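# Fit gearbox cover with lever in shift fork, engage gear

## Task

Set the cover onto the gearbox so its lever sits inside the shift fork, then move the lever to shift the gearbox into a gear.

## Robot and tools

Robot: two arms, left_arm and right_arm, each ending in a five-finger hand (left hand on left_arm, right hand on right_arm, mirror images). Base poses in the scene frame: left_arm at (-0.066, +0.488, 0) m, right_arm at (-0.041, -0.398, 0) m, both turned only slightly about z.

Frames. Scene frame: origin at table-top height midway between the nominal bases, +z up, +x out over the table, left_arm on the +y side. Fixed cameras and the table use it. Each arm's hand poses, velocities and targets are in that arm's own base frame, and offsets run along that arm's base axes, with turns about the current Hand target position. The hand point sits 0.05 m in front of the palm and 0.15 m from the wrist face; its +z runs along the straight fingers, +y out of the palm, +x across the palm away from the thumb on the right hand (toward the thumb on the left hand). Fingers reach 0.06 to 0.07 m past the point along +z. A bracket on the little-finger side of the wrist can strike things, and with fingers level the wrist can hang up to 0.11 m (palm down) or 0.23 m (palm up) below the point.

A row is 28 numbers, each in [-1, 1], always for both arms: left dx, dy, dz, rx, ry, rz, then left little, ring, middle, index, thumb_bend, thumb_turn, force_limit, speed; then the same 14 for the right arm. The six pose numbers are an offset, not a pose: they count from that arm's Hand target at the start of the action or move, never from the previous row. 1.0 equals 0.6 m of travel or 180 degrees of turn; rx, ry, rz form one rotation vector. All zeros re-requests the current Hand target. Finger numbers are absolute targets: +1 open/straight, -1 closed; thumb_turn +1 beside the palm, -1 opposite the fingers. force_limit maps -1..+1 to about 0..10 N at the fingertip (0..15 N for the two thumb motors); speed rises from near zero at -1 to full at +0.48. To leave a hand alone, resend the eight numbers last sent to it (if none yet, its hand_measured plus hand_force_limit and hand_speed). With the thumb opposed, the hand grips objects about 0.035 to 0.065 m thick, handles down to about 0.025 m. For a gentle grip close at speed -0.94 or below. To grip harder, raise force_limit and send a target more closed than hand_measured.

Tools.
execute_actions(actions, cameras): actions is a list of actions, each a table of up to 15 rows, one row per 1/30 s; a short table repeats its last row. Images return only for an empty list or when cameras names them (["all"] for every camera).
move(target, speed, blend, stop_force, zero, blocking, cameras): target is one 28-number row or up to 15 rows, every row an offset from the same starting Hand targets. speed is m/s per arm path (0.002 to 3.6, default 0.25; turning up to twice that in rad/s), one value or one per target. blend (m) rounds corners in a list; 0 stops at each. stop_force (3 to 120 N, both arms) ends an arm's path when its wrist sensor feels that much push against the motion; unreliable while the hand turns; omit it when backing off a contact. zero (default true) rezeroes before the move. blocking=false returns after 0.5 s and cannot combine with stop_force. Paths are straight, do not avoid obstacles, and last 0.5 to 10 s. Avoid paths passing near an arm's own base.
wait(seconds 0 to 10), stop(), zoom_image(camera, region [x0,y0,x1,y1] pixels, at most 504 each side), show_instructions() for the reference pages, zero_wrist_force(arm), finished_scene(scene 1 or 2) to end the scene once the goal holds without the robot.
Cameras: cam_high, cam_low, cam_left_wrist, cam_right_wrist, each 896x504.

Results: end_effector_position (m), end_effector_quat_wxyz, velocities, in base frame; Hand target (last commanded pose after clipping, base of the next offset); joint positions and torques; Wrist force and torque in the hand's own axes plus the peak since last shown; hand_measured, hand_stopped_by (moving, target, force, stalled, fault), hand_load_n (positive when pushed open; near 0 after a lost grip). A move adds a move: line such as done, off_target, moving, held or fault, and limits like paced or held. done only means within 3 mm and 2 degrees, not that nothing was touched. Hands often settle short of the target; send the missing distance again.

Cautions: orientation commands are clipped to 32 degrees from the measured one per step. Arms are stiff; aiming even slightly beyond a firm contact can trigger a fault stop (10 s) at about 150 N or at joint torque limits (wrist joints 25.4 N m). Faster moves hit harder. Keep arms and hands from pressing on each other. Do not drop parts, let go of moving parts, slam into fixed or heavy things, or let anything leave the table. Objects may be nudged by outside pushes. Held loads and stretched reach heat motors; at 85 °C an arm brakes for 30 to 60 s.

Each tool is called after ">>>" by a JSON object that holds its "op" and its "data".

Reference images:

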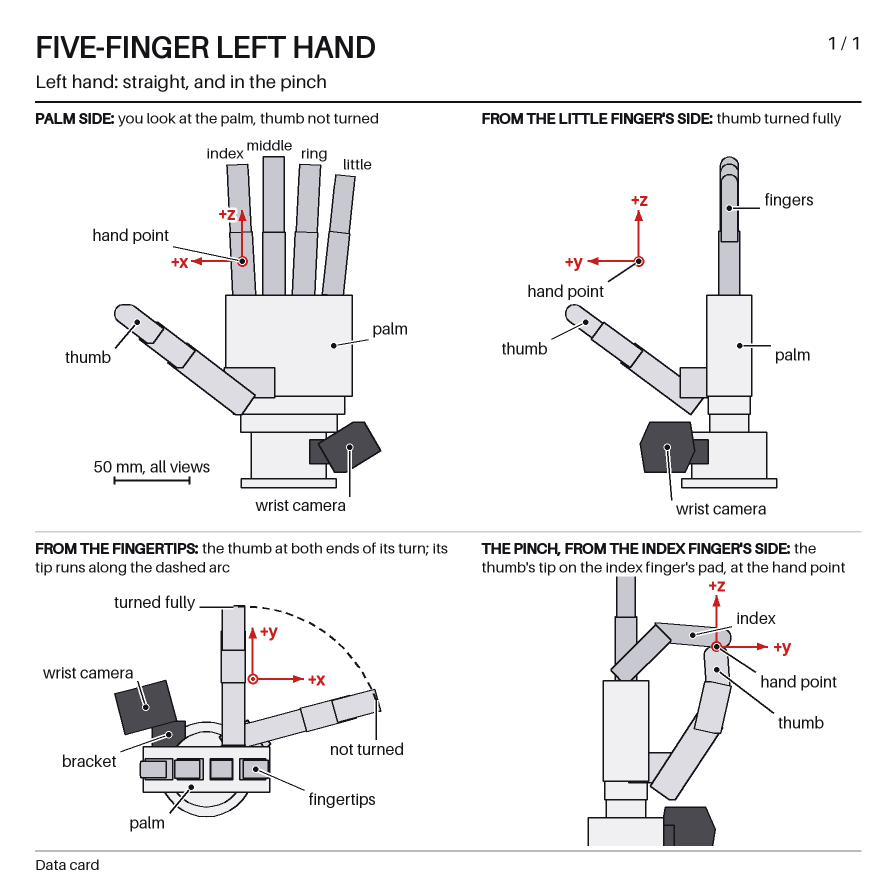

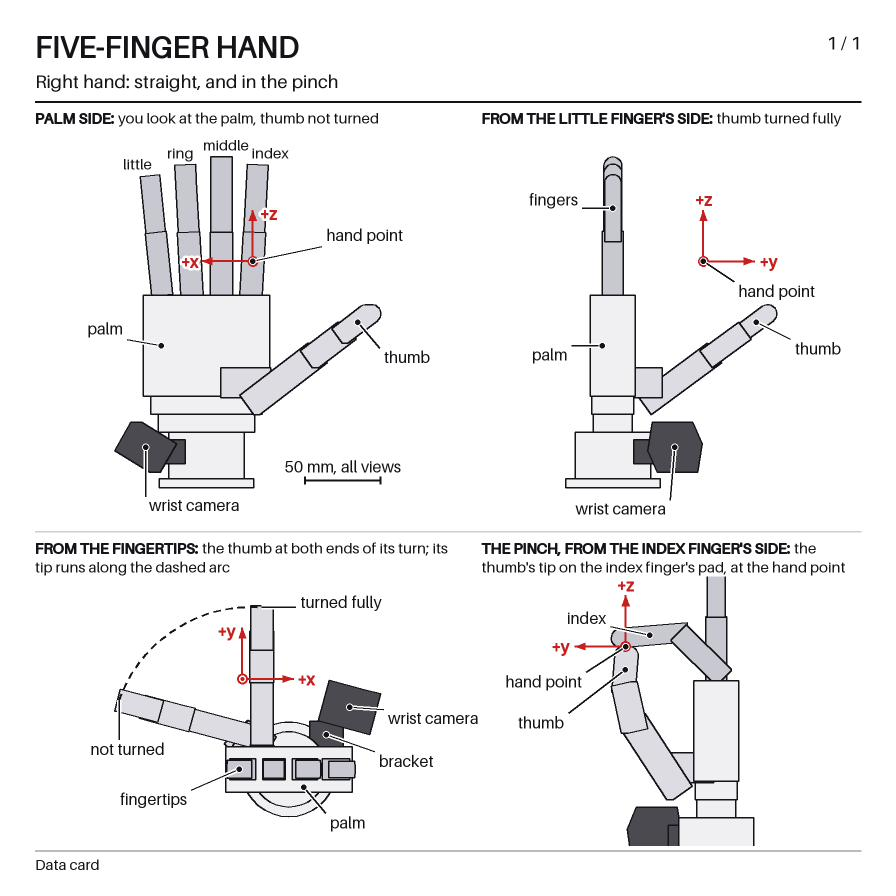

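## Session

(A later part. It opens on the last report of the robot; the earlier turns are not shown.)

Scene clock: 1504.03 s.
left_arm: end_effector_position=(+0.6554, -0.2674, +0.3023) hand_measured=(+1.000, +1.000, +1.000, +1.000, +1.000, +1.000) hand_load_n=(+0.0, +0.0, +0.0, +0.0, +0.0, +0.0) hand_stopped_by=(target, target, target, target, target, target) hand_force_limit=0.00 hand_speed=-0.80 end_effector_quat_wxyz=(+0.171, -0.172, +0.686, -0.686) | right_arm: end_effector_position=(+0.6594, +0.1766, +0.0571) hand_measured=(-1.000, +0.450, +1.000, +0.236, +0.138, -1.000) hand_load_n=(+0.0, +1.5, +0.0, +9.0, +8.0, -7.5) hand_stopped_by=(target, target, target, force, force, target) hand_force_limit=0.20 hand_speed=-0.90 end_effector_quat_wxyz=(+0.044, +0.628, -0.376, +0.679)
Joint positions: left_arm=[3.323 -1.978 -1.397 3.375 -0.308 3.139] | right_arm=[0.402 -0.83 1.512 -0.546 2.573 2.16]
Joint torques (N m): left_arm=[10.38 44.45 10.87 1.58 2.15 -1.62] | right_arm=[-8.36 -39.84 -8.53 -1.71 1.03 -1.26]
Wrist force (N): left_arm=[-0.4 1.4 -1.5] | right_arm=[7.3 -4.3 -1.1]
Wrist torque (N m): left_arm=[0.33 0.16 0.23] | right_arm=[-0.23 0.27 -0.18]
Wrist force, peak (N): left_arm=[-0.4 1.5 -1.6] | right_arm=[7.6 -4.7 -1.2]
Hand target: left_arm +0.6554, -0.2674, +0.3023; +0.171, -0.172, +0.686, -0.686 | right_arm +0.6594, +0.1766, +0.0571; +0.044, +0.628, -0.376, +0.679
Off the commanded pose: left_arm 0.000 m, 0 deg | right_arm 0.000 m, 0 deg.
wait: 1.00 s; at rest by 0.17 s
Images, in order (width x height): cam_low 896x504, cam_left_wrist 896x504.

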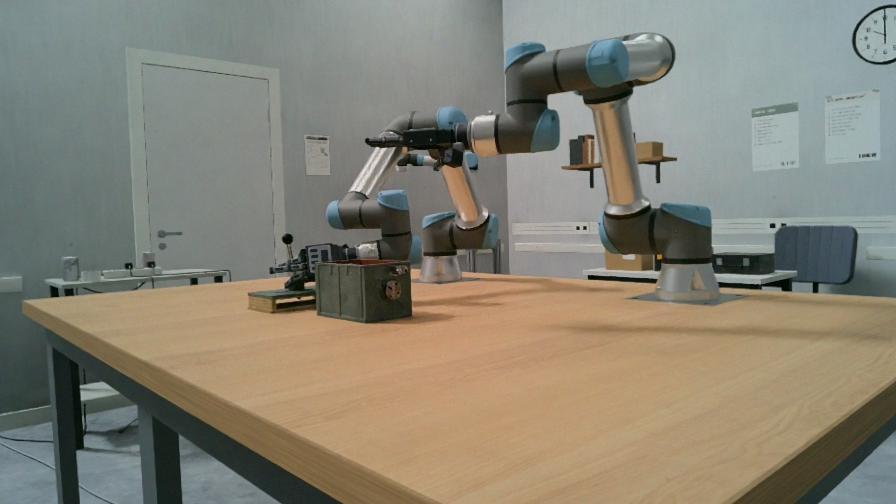

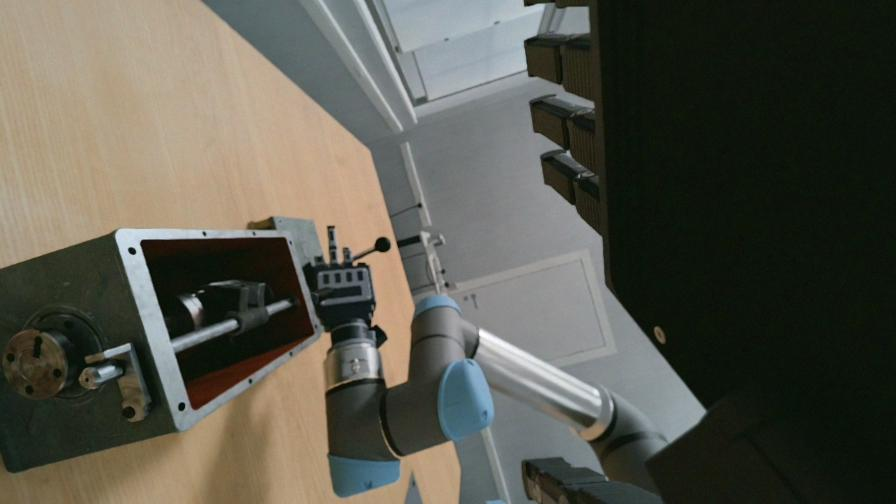

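>>> {"op": "execute_actions", "data": {"actions": [[[0,0,0,0,0,0,1,1,1,1,1,1,0,-0.8,0,0,0,0,0,0,-1,0.34,1,-0.55,-0.65,-1,0.2,-0.9]]]}}

>>> {"op": "execute_actions", "data": {"actions": [[[0,0,0,0,0,0,1,1,1,1,1,1,0,-0.8,0,0,0,0,0,0,-1,1,1,-0.55,-0.65,-1,0.2,-0.7]]], "cameras": ["cam_low","cam_left_wrist"]}}

>>> {"op": "zoom_image", "data": {"camera": "cam_low", "region": [240, 225, 360, 325]}}

>>> {"op": "zoom_image", "data": {"camera": "cam_left_wrist", "region": [280, 190, 400, 350]}}

Scene clock: 1515.13 s.
left_arm: end_effector_position=(+0.6554, -0.2674, +0.3023) hand_measured=(+1.000, +1.000, +1.000, +1.000, +1.000, +1.000) hand_load_n=(+0.0, +0.0, -0.5, -0.5, +0.0, -0.5) hand_stopped_by=(target, target, target, target, target, target) hand_force_limit=0.00 hand_speed=-0.80 end_effector_quat_wxyz=(+0.171, -0.172, +0.686, -0.686) | right_arm: end_effector_position=(+0.6594, +0.1766, +0.0571) hand_measured=(-1.000, +0.340, +1.000, +0.236, +0.138, -1.000) hand_load_n=(+0.0, +1.5, +0.0, +9.0, +8.0, -7.5) hand_stopped_by=(target, target, target, force, force, target) hand_force_limit=0.20 hand_speed=-0.90 end_effector_quat_wxyz=(+0.044, +0.628, -0.376, +0.679)
Joint positions: left_arm=[3.323 -1.978 -1.397 3.375 -0.308 3.139] | right_arm=[0.402 -0.83 1.512 -0.546 2.573 2.16]
Joint torques (N m): left_arm=[10.62 44.65 10.92 1.48 2.23 -1.63] | right_arm=[-9.66 -38.16 -7.87 -1.73 1.43 -1.23]
Wrist force (N): left_arm=[-0.5 1.5 -1.5] | right_arm=[7.1 -4.1 -1.0]
Wrist torque (N m): left_arm=[0.32 0.17 0.23] | right_arm=[-0.25 0.29 -0.16]
Wrist force, peak (N): left_arm=[-0.4 1.8 -1.5] | right_arm=[8.0 -4.4 -1.4]
Hand target: left_arm +0.6554, -0.2674, +0.3023; +0.171, -0.172, +0.686, -0.686 | right_arm +0.6594, +0.1766, +0.0571; +0.044, +0.628, -0.376, +0.679
Off the commanded pose: left_arm 0.000 m, 0 deg | right_arm 0.000 m, 0 deg.
Step readings (end_effector_position of left_arm | right_arm):
0: (+0.6554, -0.2674, +0.3023) | (+0.6594, +0.1767, +0.0571)
1: (+0.6554, -0.2674, +0.3023) | (+0.6594, +0.1767, +0.0571)
2: (+0.6554, -0.2674, +0.3023) | (+0.6594, +0.1767, +0.0571)
4: (+0.6554, -0.2674, +0.3023) | (+0.6594, +0.1767, +0.0571)
8: (+0.6554, -0.2674, +0.3023) | (+0.6594, +0.1766, +0.0571)
15: (+0.6554, -0.2674, +0.3023) | (+0.6594, +0.1766, +0.0571)

Scene clock: 1516.20 s.
left_arm: end_effector_position=(+0.6554, -0.2674, +0.3023) hand_measured=(+1.000, +1.000, +1.000, +1.000, +1.000, +1.000) hand_load_n=(+0.0, +0.0, +0.0, +0.0, +0.0, +0.0) hand_stopped_by=(target, target, target, target, target, target) hand_force_limit=0.00 hand_speed=-0.80 end_effector_quat_wxyz=(+0.171, -0.172, +0.686, -0.686) | right_arm: end_effector_position=(+0.6594, +0.1766, +0.0571) hand_measured=(-1.000, +1.000, +1.000, +0.236, +0.138, -1.000) hand_load_n=(+0.0, +0.0, +0.0, +9.5, +8.0, -7.5) hand_stopped_by=(target, target, target, force, force, target) hand_force_limit=0.20 hand_speed=-0.70 end_effector_quat_wxyz=(+0.044, +0.628, -0.376, +0.679)
Joint positions: left_arm=[3.323 -1.978 -1.397 3.375 -0.308 3.139] | right_arm=[0.402 -0.83 1.512 -0.546 2.573 2.16]
Joint torques (N m): left_arm=[9.92 44.21 11.48 1.39 2.24 -1.64] | right_arm=[-8.77 -38.9 -7.99 -1.72 1.41 -1.35]
Wrist force (N): left_arm=[-0.3 1.5 -1.4] | right_arm=[7.4 -2.5 -2.6]
Wrist torque (N m): left_arm=[0.33 0.16 0.23] | right_arm=[-0.16 0.34 -0.05]
Wrist force, peak (N): left_arm=[-0.5 1.7 -1.5] | right_arm=[7.6 -4.3 -1.1]
Hand target: left_arm +0.6554, -0.2674, +0.3023; +0.171, -0.172, +0.686, -0.686 | right_arm +0.6594, +0.1766, +0.0571; +0.044, +0.628, -0.376, +0.679
Off the commanded pose: left_arm 0.000 m, 0 deg | right_arm 0.000 m, 0 deg.
Step readings (end_effector_position of left_arm | right_arm):
0: (+0.6554, -0.2674, +0.3023) | (+0.6594, +0.1766, +0.0571)
1: (+0.6554, -0.2674, +0.3023) | (+0.6594, +0.1766, +0.0571)
2: (+0.6554, -0.2674, +0.3023) | (+0.6594, +0.1766, +0.0571)
4: (+0.6554, -0.2674, +0.3023) | (+0.6594, +0.1766, +0.0571)
8: (+0.6554, -0.2674, +0.3023) | (+0.6594, +0.1766, +0.0571)
15: (+0.6554, -0.2674, +0.3023) | (+0.6594, +0.1766, +0.0571)
Images, in order (width x height): cam_low 896x504, cam_left_wrist 896x504.

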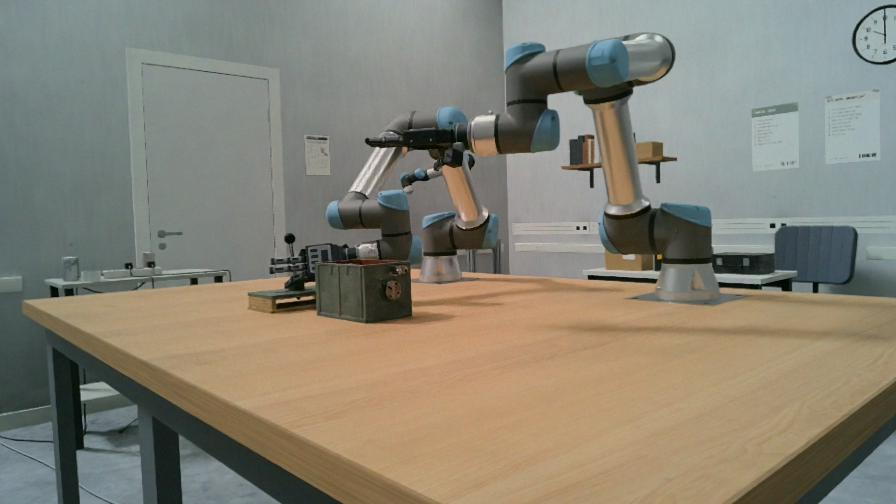

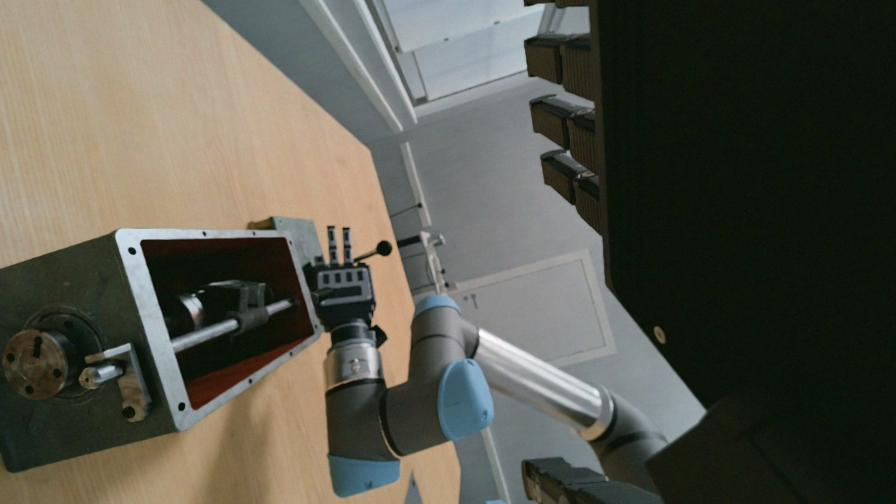

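Scaled by 4.200 from the camera's 896x504 image, which has a finer 1280x720 frame.

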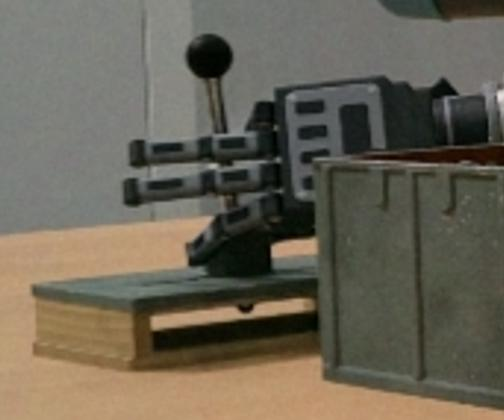

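Scaled by 3.150 from the camera's 896x504 image, which has a finer 1280x720 frame.

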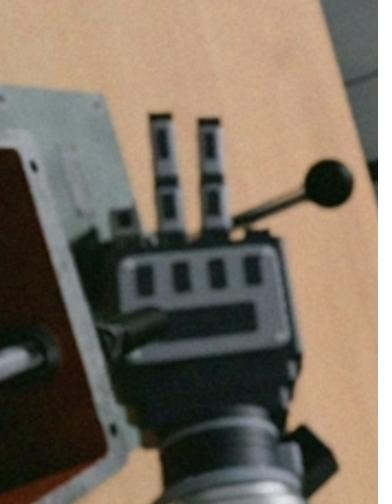

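>>> {"op": "wait", "data": {"seconds": 0.1, "cameras": ["cam_high", "cam_right_wrist"]}}

>>> {"op": "zoom_image", "data": {"camera": "cam_high", "region": [378, 240, 468, 348]}}

>>> {"op": "zoom_image", "data": {"camera": "cam_right_wrist", "region": [350, 130, 510, 260]}}

Scene clock: 1550.70 s.
left_arm: end_effector_position=(+0.6554, -0.2674, +0.3023) hand_measured=(+1.000, +1.000, +1.000, +1.000, +1.000, +1.000) hand_load_n=(+0.0, +0.0, +0.0, +0.0, +0.0, -0.5) hand_stopped_by=(target, target, target, target, target, target) hand_force_limit=0.00 hand_speed=-0.80 end_effector_quat_wxyz=(+0.171, -0.172, +0.686, -0.686) | right_arm: end_effector_position=(+0.6594, +0.1766, +0.0571) hand_measured=(-1.000, +1.000, +1.000, +0.236, +0.138, -1.000) hand_load_n=(+0.0, -0.5, +0.0, +9.5, +8.0, -7.0) hand_stopped_by=(target, target, target, force, force, target) hand_force_limit=0.20 hand_speed=-0.70 end_effector_quat_wxyz=(+0.044, +0.628, -0.376, +0.679)
Joint positions: left_arm=[3.323 -1.978 -1.397 3.375 -0.308 3.139] | right_arm=[0.402 -0.83 1.512 -0.546 2.573 2.16]
Joint torques (N m): left_arm=[10.32 44.31 11.4 1.42 2.08 -1.63] | right_arm=[-8.93 -39.78 -7.35 -1.75 1.47 -1.11]
Wrist force (N): left_arm=[-0.5 1.4 -1.4] | right_arm=[7.1 -2.4 -2.6]
Wrist torque (N m): left_arm=[0.32 0.17 0.23] | right_arm=[-0.16 0.37 -0.06]
Wrist force, peak (N): left_arm=[-0.4 1.7 -1.8] | right_arm=[7.8 -2.7 -3.0]
Hand target: left_arm +0.6554, -0.2674, +0.3023; +0.171, -0.172, +0.686, -0.686 | right_arm +0.6594, +0.1766, +0.0571; +0.044, +0.628, -0.376, +0.679
Off the commanded pose: left_arm 0.000 m, 0 deg | right_arm 0.000 m, 0 deg.
wait: 0.10 s; at rest from the start
Images, in order (width x height): cam_high 896x504, cam_right_wrist 896x504.

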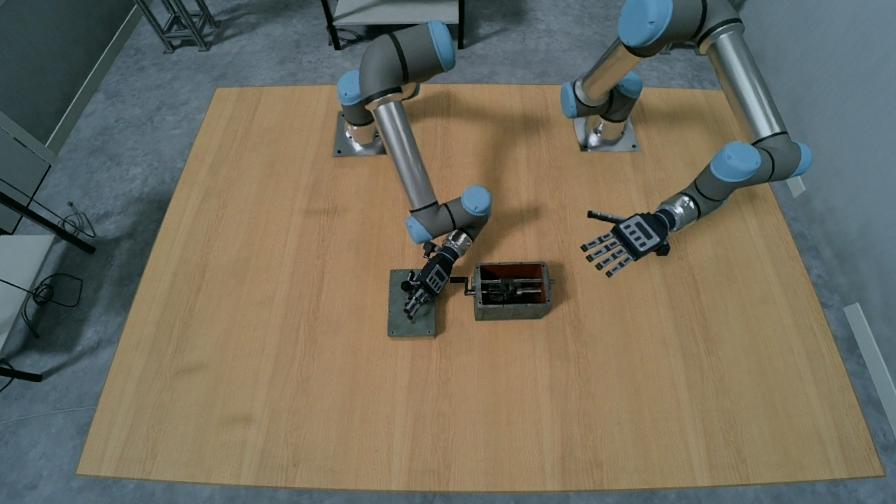

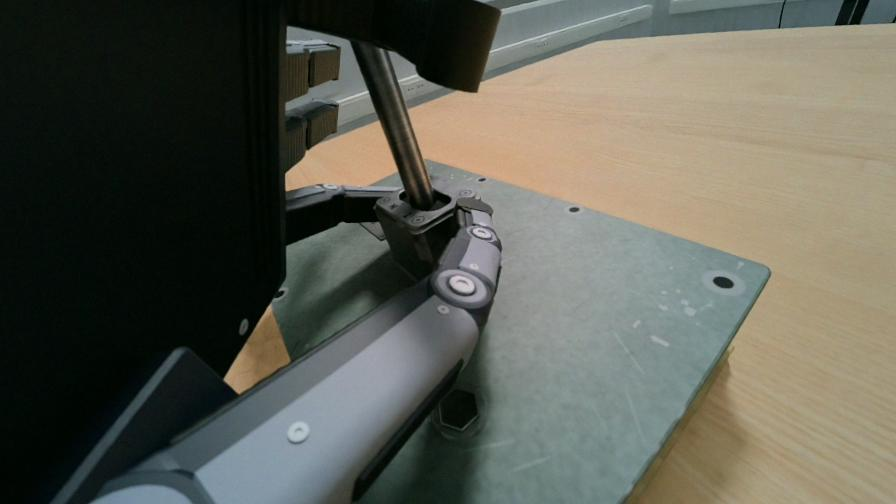

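Scaled by 4.667 from the camera's 896x504 image, which has a finer 1280x720 frame.

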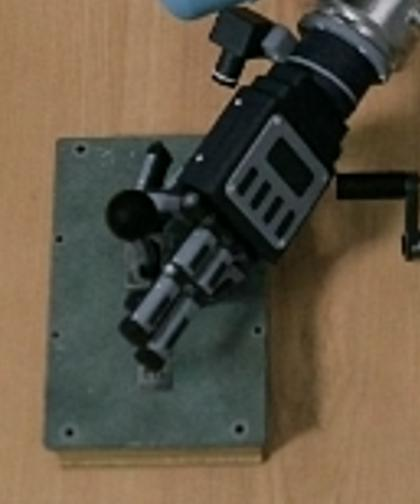

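Scaled by 3.150 from the camera's 896x504 image, which has a finer 1280x720 frame.

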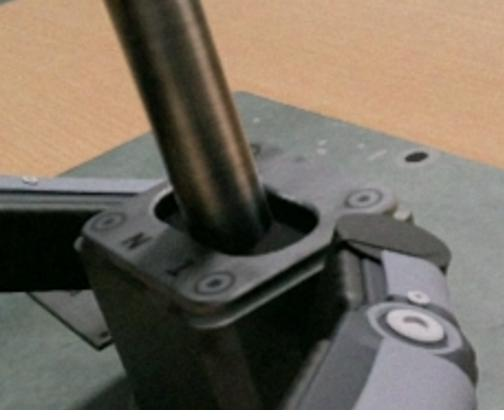

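>>> {"op": "execute_actions", "data": {"actions": [[[0,0,0,0,0,0,1,1,1,1,1,1,0,-0.8,0,0,0,0,0,0,-0.3,1,1,-0.55,-0.65,-1,0.2,-0.85]]], "cameras": ["cam_low","cam_right_wrist"]}}

>>> {"op": "zoom_image", "data": {"camera": "cam_low", "region": [240, 225, 360, 325]}}

Scene clock: 1615.30 s.
left_arm: end_effector_position=(+0.6554, -0.2674, +0.3023) hand_measured=(+1.000, +1.000, +1.000, +1.000, +1.000, +1.000) hand_load_n=(+0.0, +0.0, +0.0, +0.0, +0.0, -0.5) hand_stopped_by=(target, target, target, target, target, target) hand_force_limit=0.00 hand_speed=-0.80 end_effector_quat_wxyz=(+0.171, -0.172, +0.686, -0.686) | right_arm: end_effector_position=(+0.6593, +0.1766, +0.0571) hand_measured=(-0.300, +1.000, +1.000, +0.236, +0.138, -1.000) hand_load_n=(-0.5, +0.0, +0.0, +9.5, +7.5, -7.5) hand_stopped_by=(target, target, target, force, force, target) hand_force_limit=0.20 hand_speed=-0.85 end_effector_quat_wxyz=(+0.044, +0.628, -0.376, +0.679)
Joint positions: left_arm=[3.323 -1.978 -1.397 3.375 -0.308 3.139] | right_arm=[0.402 -0.83 1.512 -0.546 2.573 2.16]
Joint torques (N m): left_arm=[10.03 44.86 11.24 1.36 2.14 -1.52] | right_arm=[-8.88 -39.37 -9.37 -1.69 1.8 -1.13]
Wrist force (N): left_arm=[-0.4 1.4 -1.3] | right_arm=[7.8 -2.7 -4.5]
Wrist torque (N m): left_arm=[0.32 0.16 0.23] | right_arm=[-0.10 0.45 -0.02]
Wrist force, peak (N): left_arm=[-0.5 1.5 -1.6] | right_arm=[8.0 -2.5 -4.4]
Hand target: left_arm +0.6554, -0.2674, +0.3023; +0.171, -0.172, +0.686, -0.686 | right_arm +0.6594, +0.1766, +0.0571; +0.044, +0.628, -0.376, +0.679
Off the commanded pose: left_arm 0.000 m, 0 deg | right_arm 0.000 m, 0 deg.
Step readings (end_effector_position of left_arm | right_arm):
0: (+0.6554, -0.2674, +0.3023) | (+0.6594, +0.1766, +0.0571)
1: (+0.6554, -0.2674, +0.3023) | (+0.6594, +0.1766, +0.0571)
2: (+0.6554, -0.2674, +0.3023) | (+0.6594, +0.1766, +0.0571)
4: (+0.6554, -0.2674, +0.3023) | (+0.6594, +0.1766, +0.0571)
8: (+0.6554, -0.2674, +0.3023) | (+0.6594, +0.1766, +0.0571)
15: (+0.6554, -0.2674, +0.3023) | (+0.6594, +0.1766, +0.0571)
Images, in order (width x height): cam_low 896x504, cam_right_wrist 896x504.

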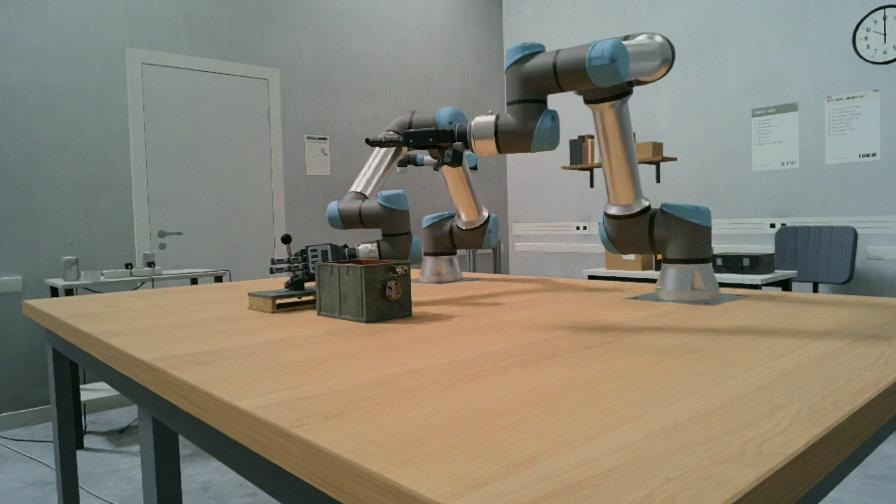

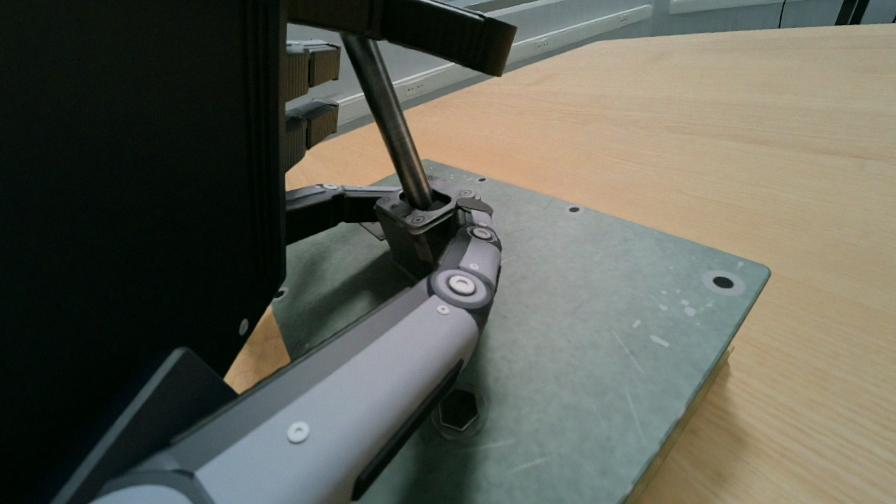

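Scaled by 4.200 from the camera's 896x504 image, which has a finer 1280x720 frame.

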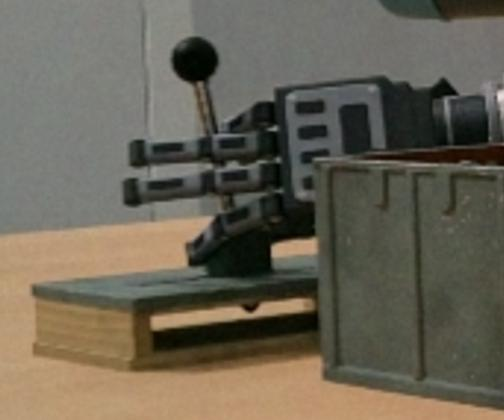

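>>> {"op": "execute_actions", "data": {"actions": [[[0,0,0,0,0,0,1,1,1,1,1,1,0,-0.8,0,0,0,0,0,0,-1,1,1,-0.55,-0.65,-1,0.2,-0.7]],[[0,0,0,0,0,0,1,1,1,1,1,1,0,-0.8,0,0,0,0,0,0,-1,0.43,1,-0.55,-0.65,-1,0.2,-0.85]]]}}

>>> {"op": "execute_actions", "data": {"actions": [[[0,0,0,0,0,0,1,1,1,1,1,1,0,-0.8,0,0,0,0,0,0,-1,1,1,-0.55,-0.65,-1,0.2,-0.7]]], "cameras": ["cam_low","cam_right_wrist"]}}

>>> {"op": "zoom_image", "data": {"camera": "cam_low", "region": [240, 225, 360, 325]}}

Scene clock: 1627.70 s.
left_arm: end_effector_position=(+0.6554, -0.2674, +0.3023) hand_measured=(+1.000, +1.000, +1.000, +1.000, +1.000, +1.000) hand_load_n=(+0.0, +0.0, +0.0, +0.0, +0.0, -0.5) hand_stopped_by=(target, target, target, target, target, target) hand_force_limit=0.00 hand_speed=-0.80 end_effector_quat_wxyz=(+0.171, -0.172, +0.686, -0.686) | right_arm: end_effector_position=(+0.6593, +0.1766, +0.0571) hand_measured=(-1.000, +0.430, +1.000, +0.236, +0.138, -1.000) hand_load_n=(+0.0, +1.0, +0.0, +9.5, +8.0, -7.5) hand_stopped_by=(target, target, target, force, force, target) hand_force_limit=0.20 hand_speed=-0.85 end_effector_quat_wxyz=(+0.044, +0.628, -0.376, +0.679)
Joint positions: left_arm=[3.323 -1.978 -1.397 3.375 -0.308 3.139] | right_arm=[0.402 -0.83 1.512 -0.546 2.573 2.16]
Joint torques (N m): left_arm=[10.34 43.88 11.17 1.26 2.14 -1.42] | right_arm=[-7.45 -40.51 -16.51 -1.91 1.74 -1.05]
Wrist force (N): left_arm=[-0.2 1.6 -1.6] | right_arm=[7.0 -4.4 -1.4]
Wrist torque (N m): left_arm=[0.35 0.13 0.24] | right_arm=[-0.24 0.32 -0.17]
Wrist force, peak (N): left_arm=[-0.3 1.7 -1.7] | right_arm=[8.1 -2.7 -4.4]
Hand target: left_arm +0.6554, -0.2674, +0.3023; +0.171, -0.172, +0.686, -0.686 | right_arm +0.6594, +0.1766, +0.0571; +0.044, +0.628, -0.376, +0.679
Off the commanded pose: left_arm 0.000 m, 0 deg | right_arm 0.000 m, 0 deg.
Step readings (end_effector_position of left_arm | right_arm):
0: (+0.6554, -0.2674, +0.3023) | (+0.6593, +0.1766, +0.0571)
1: (+0.6554, -0.2674, +0.3023) | (+0.6593, +0.1766, +0.0571)
2: (+0.6554, -0.2674, +0.3023) | (+0.6593, +0.1766, +0.0571)
4: (+0.6554, -0.2674, +0.3023) | (+0.6593, +0.1766, +0.0571)
8: (+0.6554, -0.2674, +0.3023) | (+0.6593, +0.1766, +0.0571)
15: (+0.6554, -0.2674, +0.3023) | (+0.6593, +0.1766, +0.0571)
16: (+0.6554, -0.2674, +0.3023) | (+0.6593, +0.1766, +0.0571)
17: (+0.6554, -0.2674, +0.3023) | (+0.6593, +0.1766, +0.0571)
19: (+0.6554, -0.2674, +0.3023) | (+0.6593, +0.1766, +0.0571)
23: (+0.6554, -0.2674, +0.3023) | (+0.6593, +0.1766, +0.0571)
30: (+0.6554, -0.2674, +0.3023) | (+0.6593, +0.1766, +0.0571)

Scene clock: 1628.67 s.
left_arm: end_effector_position=(+0.6554, -0.2674, +0.3023) hand_measured=(+1.000, +1.000, +1.000, +1.000, +1.000, +1.000) hand_load_n=(+0.0, +0.0, +0.0, -0.5, +0.0, +0.0) hand_stopped_by=(target, target, target, target, target, target) hand_force_limit=0.00 hand_speed=-0.80 end_effector_quat_wxyz=(+0.171, -0.172, +0.686, -0.686) | right_arm: end_effector_position=(+0.6593, +0.1766, +0.0571) hand_measured=(-1.000, +1.000, +1.000, +0.236, +0.138, -1.000) hand_load_n=(+0.0, +0.0, +0.0, +9.5, +8.0, -7.5) hand_stopped_by=(target, target, target, force, force, target) hand_force_limit=0.20 hand_speed=-0.70 end_effector_quat_wxyz=(+0.044, +0.628, -0.376, +0.679)
Joint positions: left_arm=[3.323 -1.978 -1.397 3.375 -0.308 3.139] | right_arm=[0.402 -0.83 1.512 -0.546 2.573 2.16]
Joint torques (N m): left_arm=[10.26 44.16 10.89 1.23 2.14 -1.36] | right_arm=[-9.12 -38.68 -18.88 -1.8 1.61 -0.94]
Wrist force (N): left_arm=[-0.5 1.7 -1.3] | right_arm=[7.8 -2.7 -2.7]
Wrist torque (N m): left_arm=[0.36 0.17 0.22] | right_arm=[-0.16 0.33 -0.04]
Wrist force, peak (N): left_arm=[-0.5 1.6 -1.8] | right_arm=[7.7 -4.6 -1.6]
Hand target: left_arm +0.6554, -0.2674, +0.3023; +0.171, -0.172, +0.686, -0.686 | right_arm +0.6594, +0.1766, +0.0571; +0.044, +0.628, -0.376, +0.679
Off the commanded pose: left_arm 0.000 m, 0 deg | right_arm 0.000 m, 0 deg.
Step readings (end_effector_position of left_arm | right_arm):
0: (+0.6554, -0.2674, +0.3023) | (+0.6593, +0.1766, +0.0571)
1: (+0.6554, -0.2674, +0.3023) | (+0.6593, +0.1766, +0.0571)
2: (+0.6554, -0.2674, +0.3023) | (+0.6593, +0.1766, +0.0571)
4: (+0.6554, -0.2674, +0.3023) | (+0.6593, +0.1766, +0.0571)
8: (+0.6554, -0.2674, +0.3023) | (+0.6593, +0.1766, +0.0571)
15: (+0.6554, -0.2674, +0.3023) | (+0.6593, +0.1766, +0.0571)
Images, in order (width x height): cam_low 896x504, cam_right_wrist 896x504.

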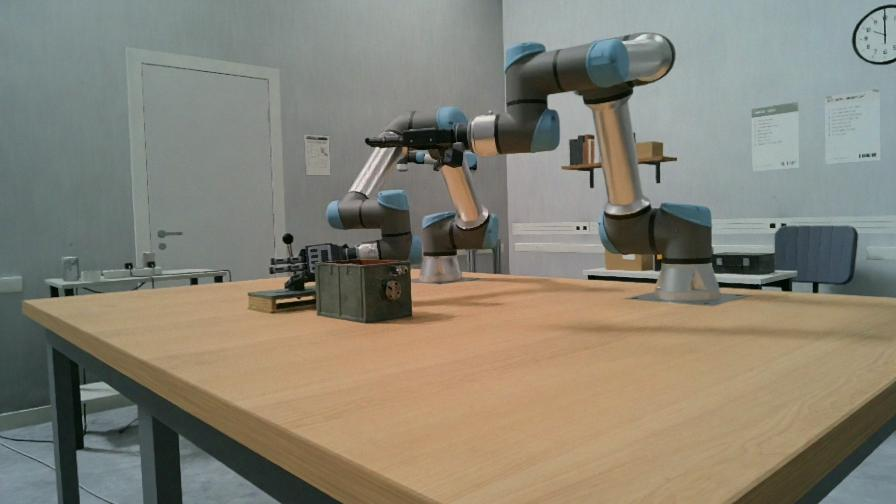

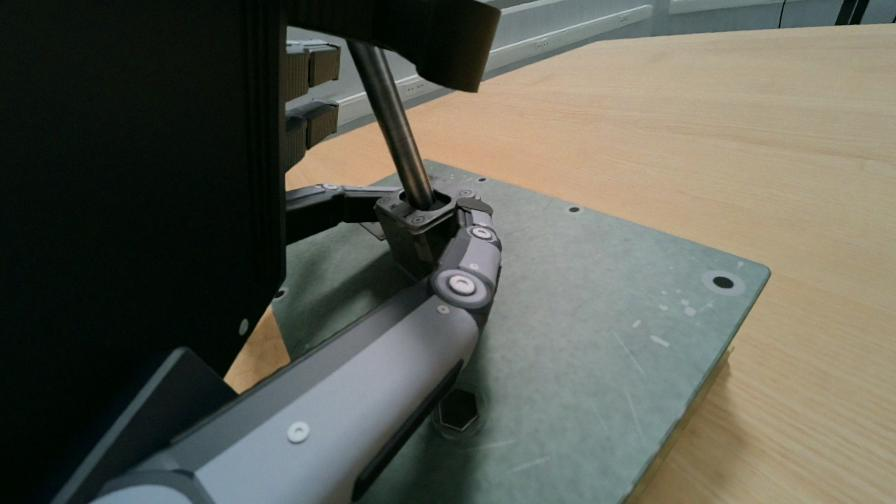

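Scaled by 4.200 from the camera's 896x504 image, which has a finer 1280x720 frame.

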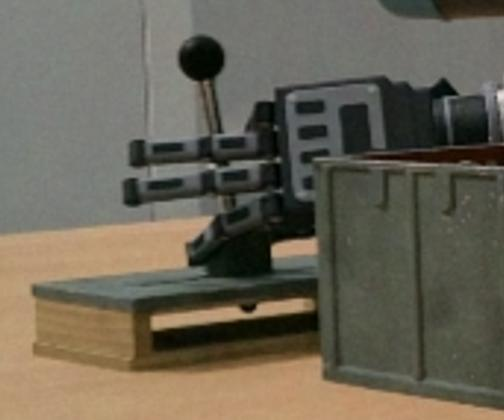

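>>> {"op": "execute_actions", "data": {"actions": [[[0,0,0,0,0,0,1,1,1,1,1,1,0,-0.8,0,0,0,0,0,0,-1,1,1,-0.6,-0.7,-1,0.8,-0.9]],[[0,0,0,0,0,0,1,1,1,1,1,1,0,-0.8,0,0,0,0,0,0,-1,1,1,-0.6,-0.7,-1,0.8,-0.9]]]}}

>>> {"op": "move", "data": {"target": [[0,0,0,0,0,0,1,1,1,1,1,1,0,-0.8,0,0,0.04,0,0,0,-1,1,1,-0.6,-0.7,-1,0.8,-0.9]], "speed": 0.04, "cameras": ["cam_low"]}}

>>> {"op": "zoom_image", "data": {"camera": "cam_low", "region": [240, 225, 360, 325]}}

Scene clock: 1660.03 s.
left_arm: end_effector_position=(+0.6554, -0.2674, +0.3023) hand_measured=(+1.000, +1.000, +1.000, +1.000, +1.000, +1.000) hand_load_n=(+0.0, +0.0, +0.0, +0.0, +0.0, -0.5) hand_stopped_by=(target, target, target, target, target, target) hand_force_limit=0.00 hand_speed=-0.80 end_effector_quat_wxyz=(+0.171, -0.172, +0.686, -0.686) | right_arm: end_effector_position=(+0.6593, +0.1766, +0.0571) hand_measured=(-1.000, +1.000, +1.000, +0.236, +0.128, -1.000) hand_load_n=(+0.0, +0.0, +0.0, +11.5, +11.5, -7.0) hand_stopped_by=(target, target, target, force, force, target) hand_force_limit=0.80 hand_speed=-0.90 end_effector_quat_wxyz=(+0.044, +0.628, -0.376, +0.679)
Joint positions: left_arm=[3.323 -1.978 -1.397 3.375 -0.308 3.139] | right_arm=[0.402 -0.83 1.512 -0.546 2.573 2.16]
Joint torques (N m): left_arm=[9.97 43.4 11.3 1.22 2.04 -1.35] | right_arm=[-8.66 -39.31 -23.83 -1.66 0.78 -1.07]
Wrist force (N): left_arm=[-0.3 1.5 -1.4] | right_arm=[6.2 -2.3 -1.3]
Wrist torque (N m): left_arm=[0.33 0.14 0.24] | right_arm=[-0.08 0.30 -0.05]
Wrist force, peak (N): left_arm=[-0.3 1.5 -1.8] | right_arm=[8.1 -2.8 -2.9]
Hand target: left_arm +0.6554, -0.2674, +0.3023; +0.171, -0.172, +0.686, -0.686 | right_arm +0.6594, +0.1766, +0.0571; +0.044, +0.628, -0.376, +0.679
Off the commanded pose: left_arm 0.000 m, 0 deg | right_arm 0.000 m, 0 deg.
Step readings (end_effector_position of left_arm | right_arm):
0: (+0.6554, -0.2674, +0.3023) | (+0.6593, +0.1766, +0.0571)
1: (+0.6554, -0.2674, +0.3023) | (+0.6593, +0.1766, +0.0571)
2: (+0.6554, -0.2674, +0.3023) | (+0.6593, +0.1766, +0.0571)
4: (+0.6554, -0.2674, +0.3023) | (+0.6593, +0.1766, +0.0571)
8: (+0.6554, -0.2674, +0.3023) | (+0.6593, +0.1766, +0.0571)
15: (+0.6554, -0.2674, +0.3023) | (+0.6593, +0.1766, +0.0571)
16: (+0.6554, -0.2674, +0.3023) | (+0.6593, +0.1766, +0.0571)
17: (+0.6554, -0.2674, +0.3023) | (+0.6593, +0.1766, +0.0571)
19: (+0.6554, -0.2674, +0.3023) | (+0.6593, +0.1766, +0.0571)
23: (+0.6554, -0.2674, +0.3023) | (+0.6593, +0.1766, +0.0571)
30: (+0.6554, -0.2674, +0.3023) | (+0.6593, +0.1766, +0.0571)

Scene clock: 1661.03 s.
left_arm: end_effector_position=(+0.6554, -0.2674, +0.3023) hand_measured=(+1.000, +1.000, +1.000, +1.000, +1.000, +1.000) hand_load_n=(+0.0, +0.0, +0.0, +0.0, +0.0, +0.0) hand_stopped_by=(target, target, target, target, target, target) hand_force_limit=0.00 hand_speed=-0.80 end_effector_quat_wxyz=(+0.171, -0.172, +0.686, -0.686) | right_arm: end_effector_position=(+0.6593, +0.1766, +0.0810) hand_measured=(-1.000, +1.000, +1.000, +0.236, +0.128, -1.000) hand_load_n=(+0.0, +0.0, +0.0, +10.5, +14.5, +2.0) hand_stopped_by=(target, target, target, force, force, target) hand_force_limit=0.80 hand_speed=-0.90 end_effector_quat_wxyz=(+0.044, +0.628, -0.376, +0.679)
Joint positions: left_arm=[3.323 -1.978 -1.397 3.375 -0.308 3.139] | right_arm=[0.402 -0.864 1.501 -0.501 2.573 2.16]
Joint torques (N m): left_arm=[10.26 43.85 11.11 1.17 2.15 -1.35] | right_arm=[-8.24 -66.1 -32.07 0.7 -0.77 1.72]
Wrist force (N): left_arm=[-0.3 1.3 -1.4] | right_arm=[-4.1 2.5 0.7]
Wrist torque (N m): left_arm=[0.30 0.14 0.24] | right_arm=[-0.06 0.09 -0.03]
Wrist force, peak (N): left_arm=[-0.5 1.6 -1.5] | right_arm=[6.6 -2.7 -1.3]
Hand target: left_arm +0.6554, -0.2674, +0.3023; +0.171, -0.172, +0.686, -0.686 | right_arm +0.6594, +0.1766, +0.0811; +0.044, +0.628, -0.376, +0.679
Off the commanded pose: left_arm 0.000 m, 0 deg | right_arm 0.000 m, 0 deg.
move: done
Images, in order (width x height): cam_low 896x504.

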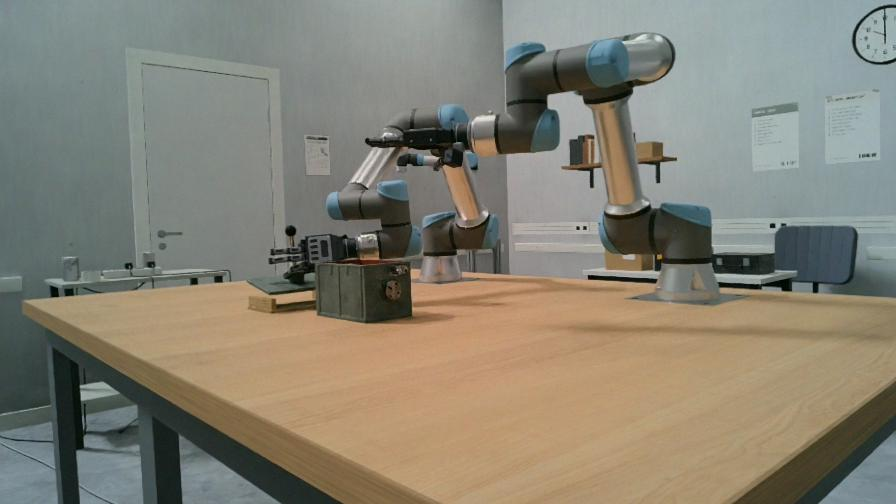

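Scaled by 4.200 from the camera's 896x504 image, which has a finer 1280x720 frame.

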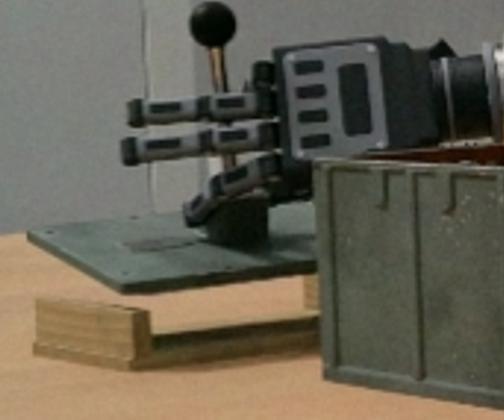

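>>> {"op": "wait", "data": {"seconds": 0.1, "cameras": ["all"]}}

Scene clock: 1698.87 s.
left_arm: end_effector_position=(+0.6554, -0.2674, +0.3023) hand_measured=(+1.000, +1.000, +1.000, +1.000, +1.000, +1.000) hand_load_n=(+0.0, +0.0, +0.0, -0.5, +0.0, +0.0) hand_stopped_by=(target, target, target, target, target, target) hand_force_limit=0.00 hand_speed=-0.80 end_effector_quat_wxyz=(+0.171, -0.172, +0.686, -0.686) | right_arm: end_effector_position=(+0.6594, +0.1766, +0.0811) hand_measured=(-1.000, +1.000, +1.000, +0.236, +0.128, -1.000) hand_load_n=(+0.0, +0.0, +0.0, +10.5, +14.5, +2.0) hand_stopped_by=(target, target, target, force, force, target) hand_force_limit=0.80 hand_speed=-0.90 end_effector_quat_wxyz=(+0.044, +0.628, -0.376, +0.679)
Joint positions: left_arm=[3.323 -1.978 -1.397 3.375 -0.308 3.139] | right_arm=[0.402 -0.865 1.501 -0.501 2.573 2.16]
Joint torques (N m): left_arm=[9.93 44.18 11.48 1.07 2.06 -1.22] | right_arm=[-7 -67.13 -31.38 0.61 -1.91 1.81]
Wrist force (N): left_arm=[-0.4 1.3 -1.4] | right_arm=[-4.1 2.6 0.6]
Wrist torque (N m): left_arm=[0.31 0.16 0.23] | right_arm=[-0.05 0.09 -0.04]
Wrist force, peak (N): left_arm=[-0.4 1.7 -1.6] | right_arm=[-4.4 2.9 0.6]
Hand target: left_arm +0.6554, -0.2674, +0.3023; +0.171, -0.172, +0.686, -0.686 | right_arm +0.6594, +0.1766, +0.0811; +0.044, +0.628, -0.376, +0.679
Off the commanded pose: left_arm 0.000 m, 0 deg | right_arm 0.000 m, 0 deg.
wait: 0.10 s; at rest from the start

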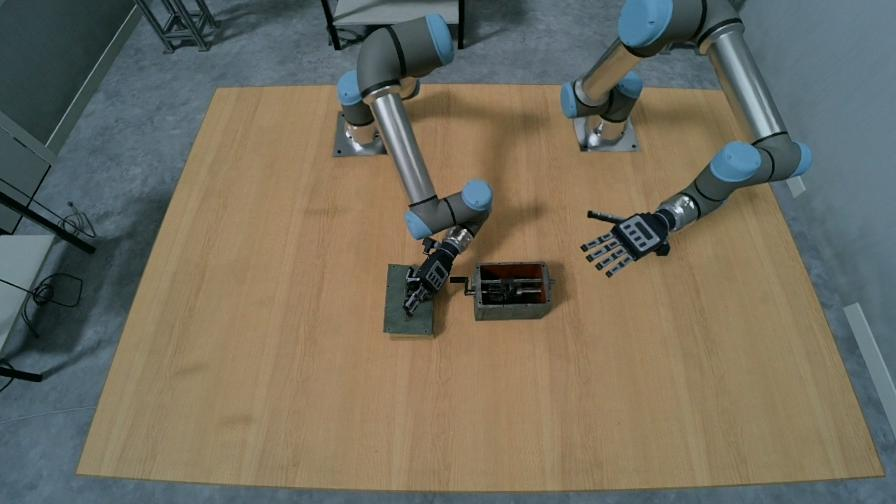

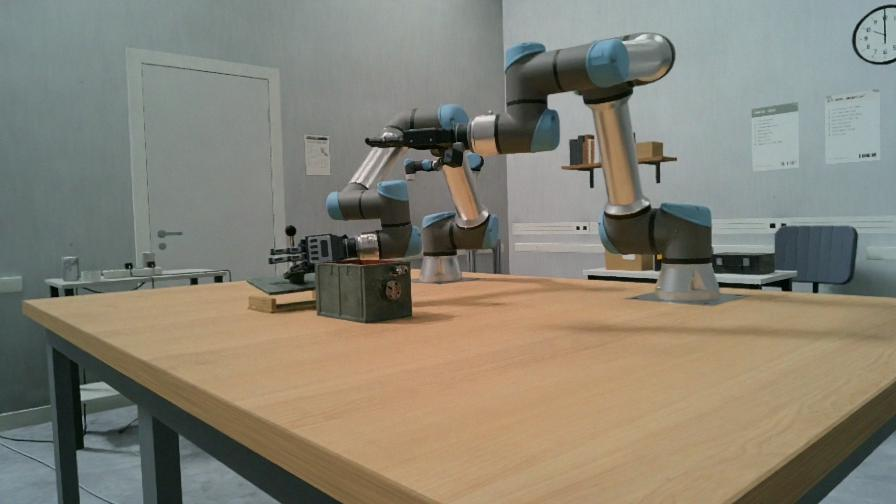

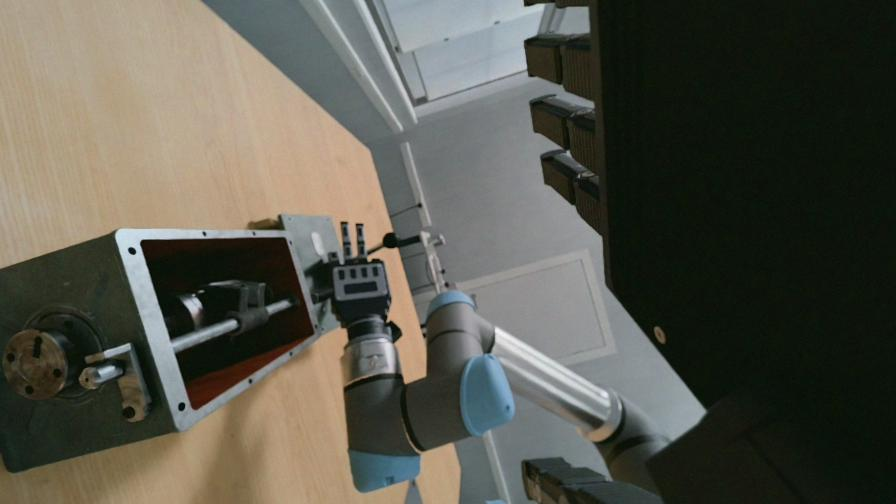

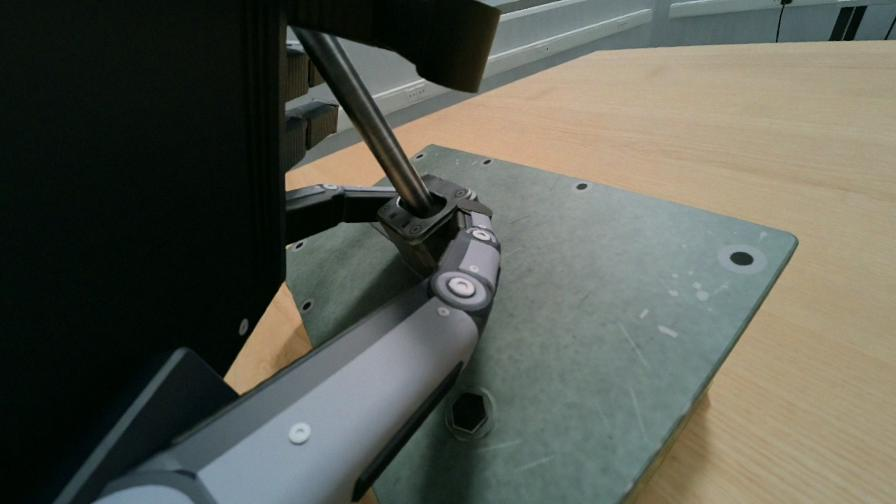

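>>> {"op": "zoom_image", "data": {"camera": "cam_low", "region": [230, 210, 430, 330]}}

>>> {"op": "zoom_image", "data": {"camera": "cam_left_wrist", "region": [230, 170, 450, 360]}}

Scaled by 2.520 from the camera's 896x504 image, which has a finer 1280x720 frame.

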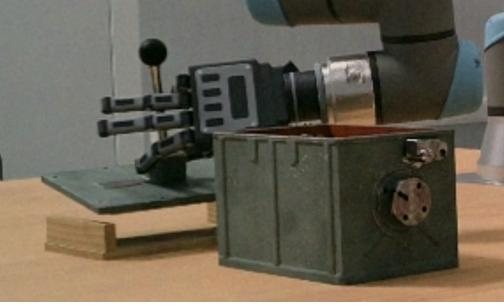

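Scaled by 2.291 from the camera's 896x504 image, which has a finer 1280x720 frame.

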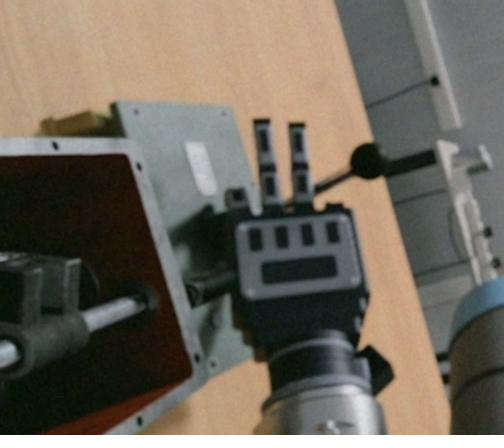

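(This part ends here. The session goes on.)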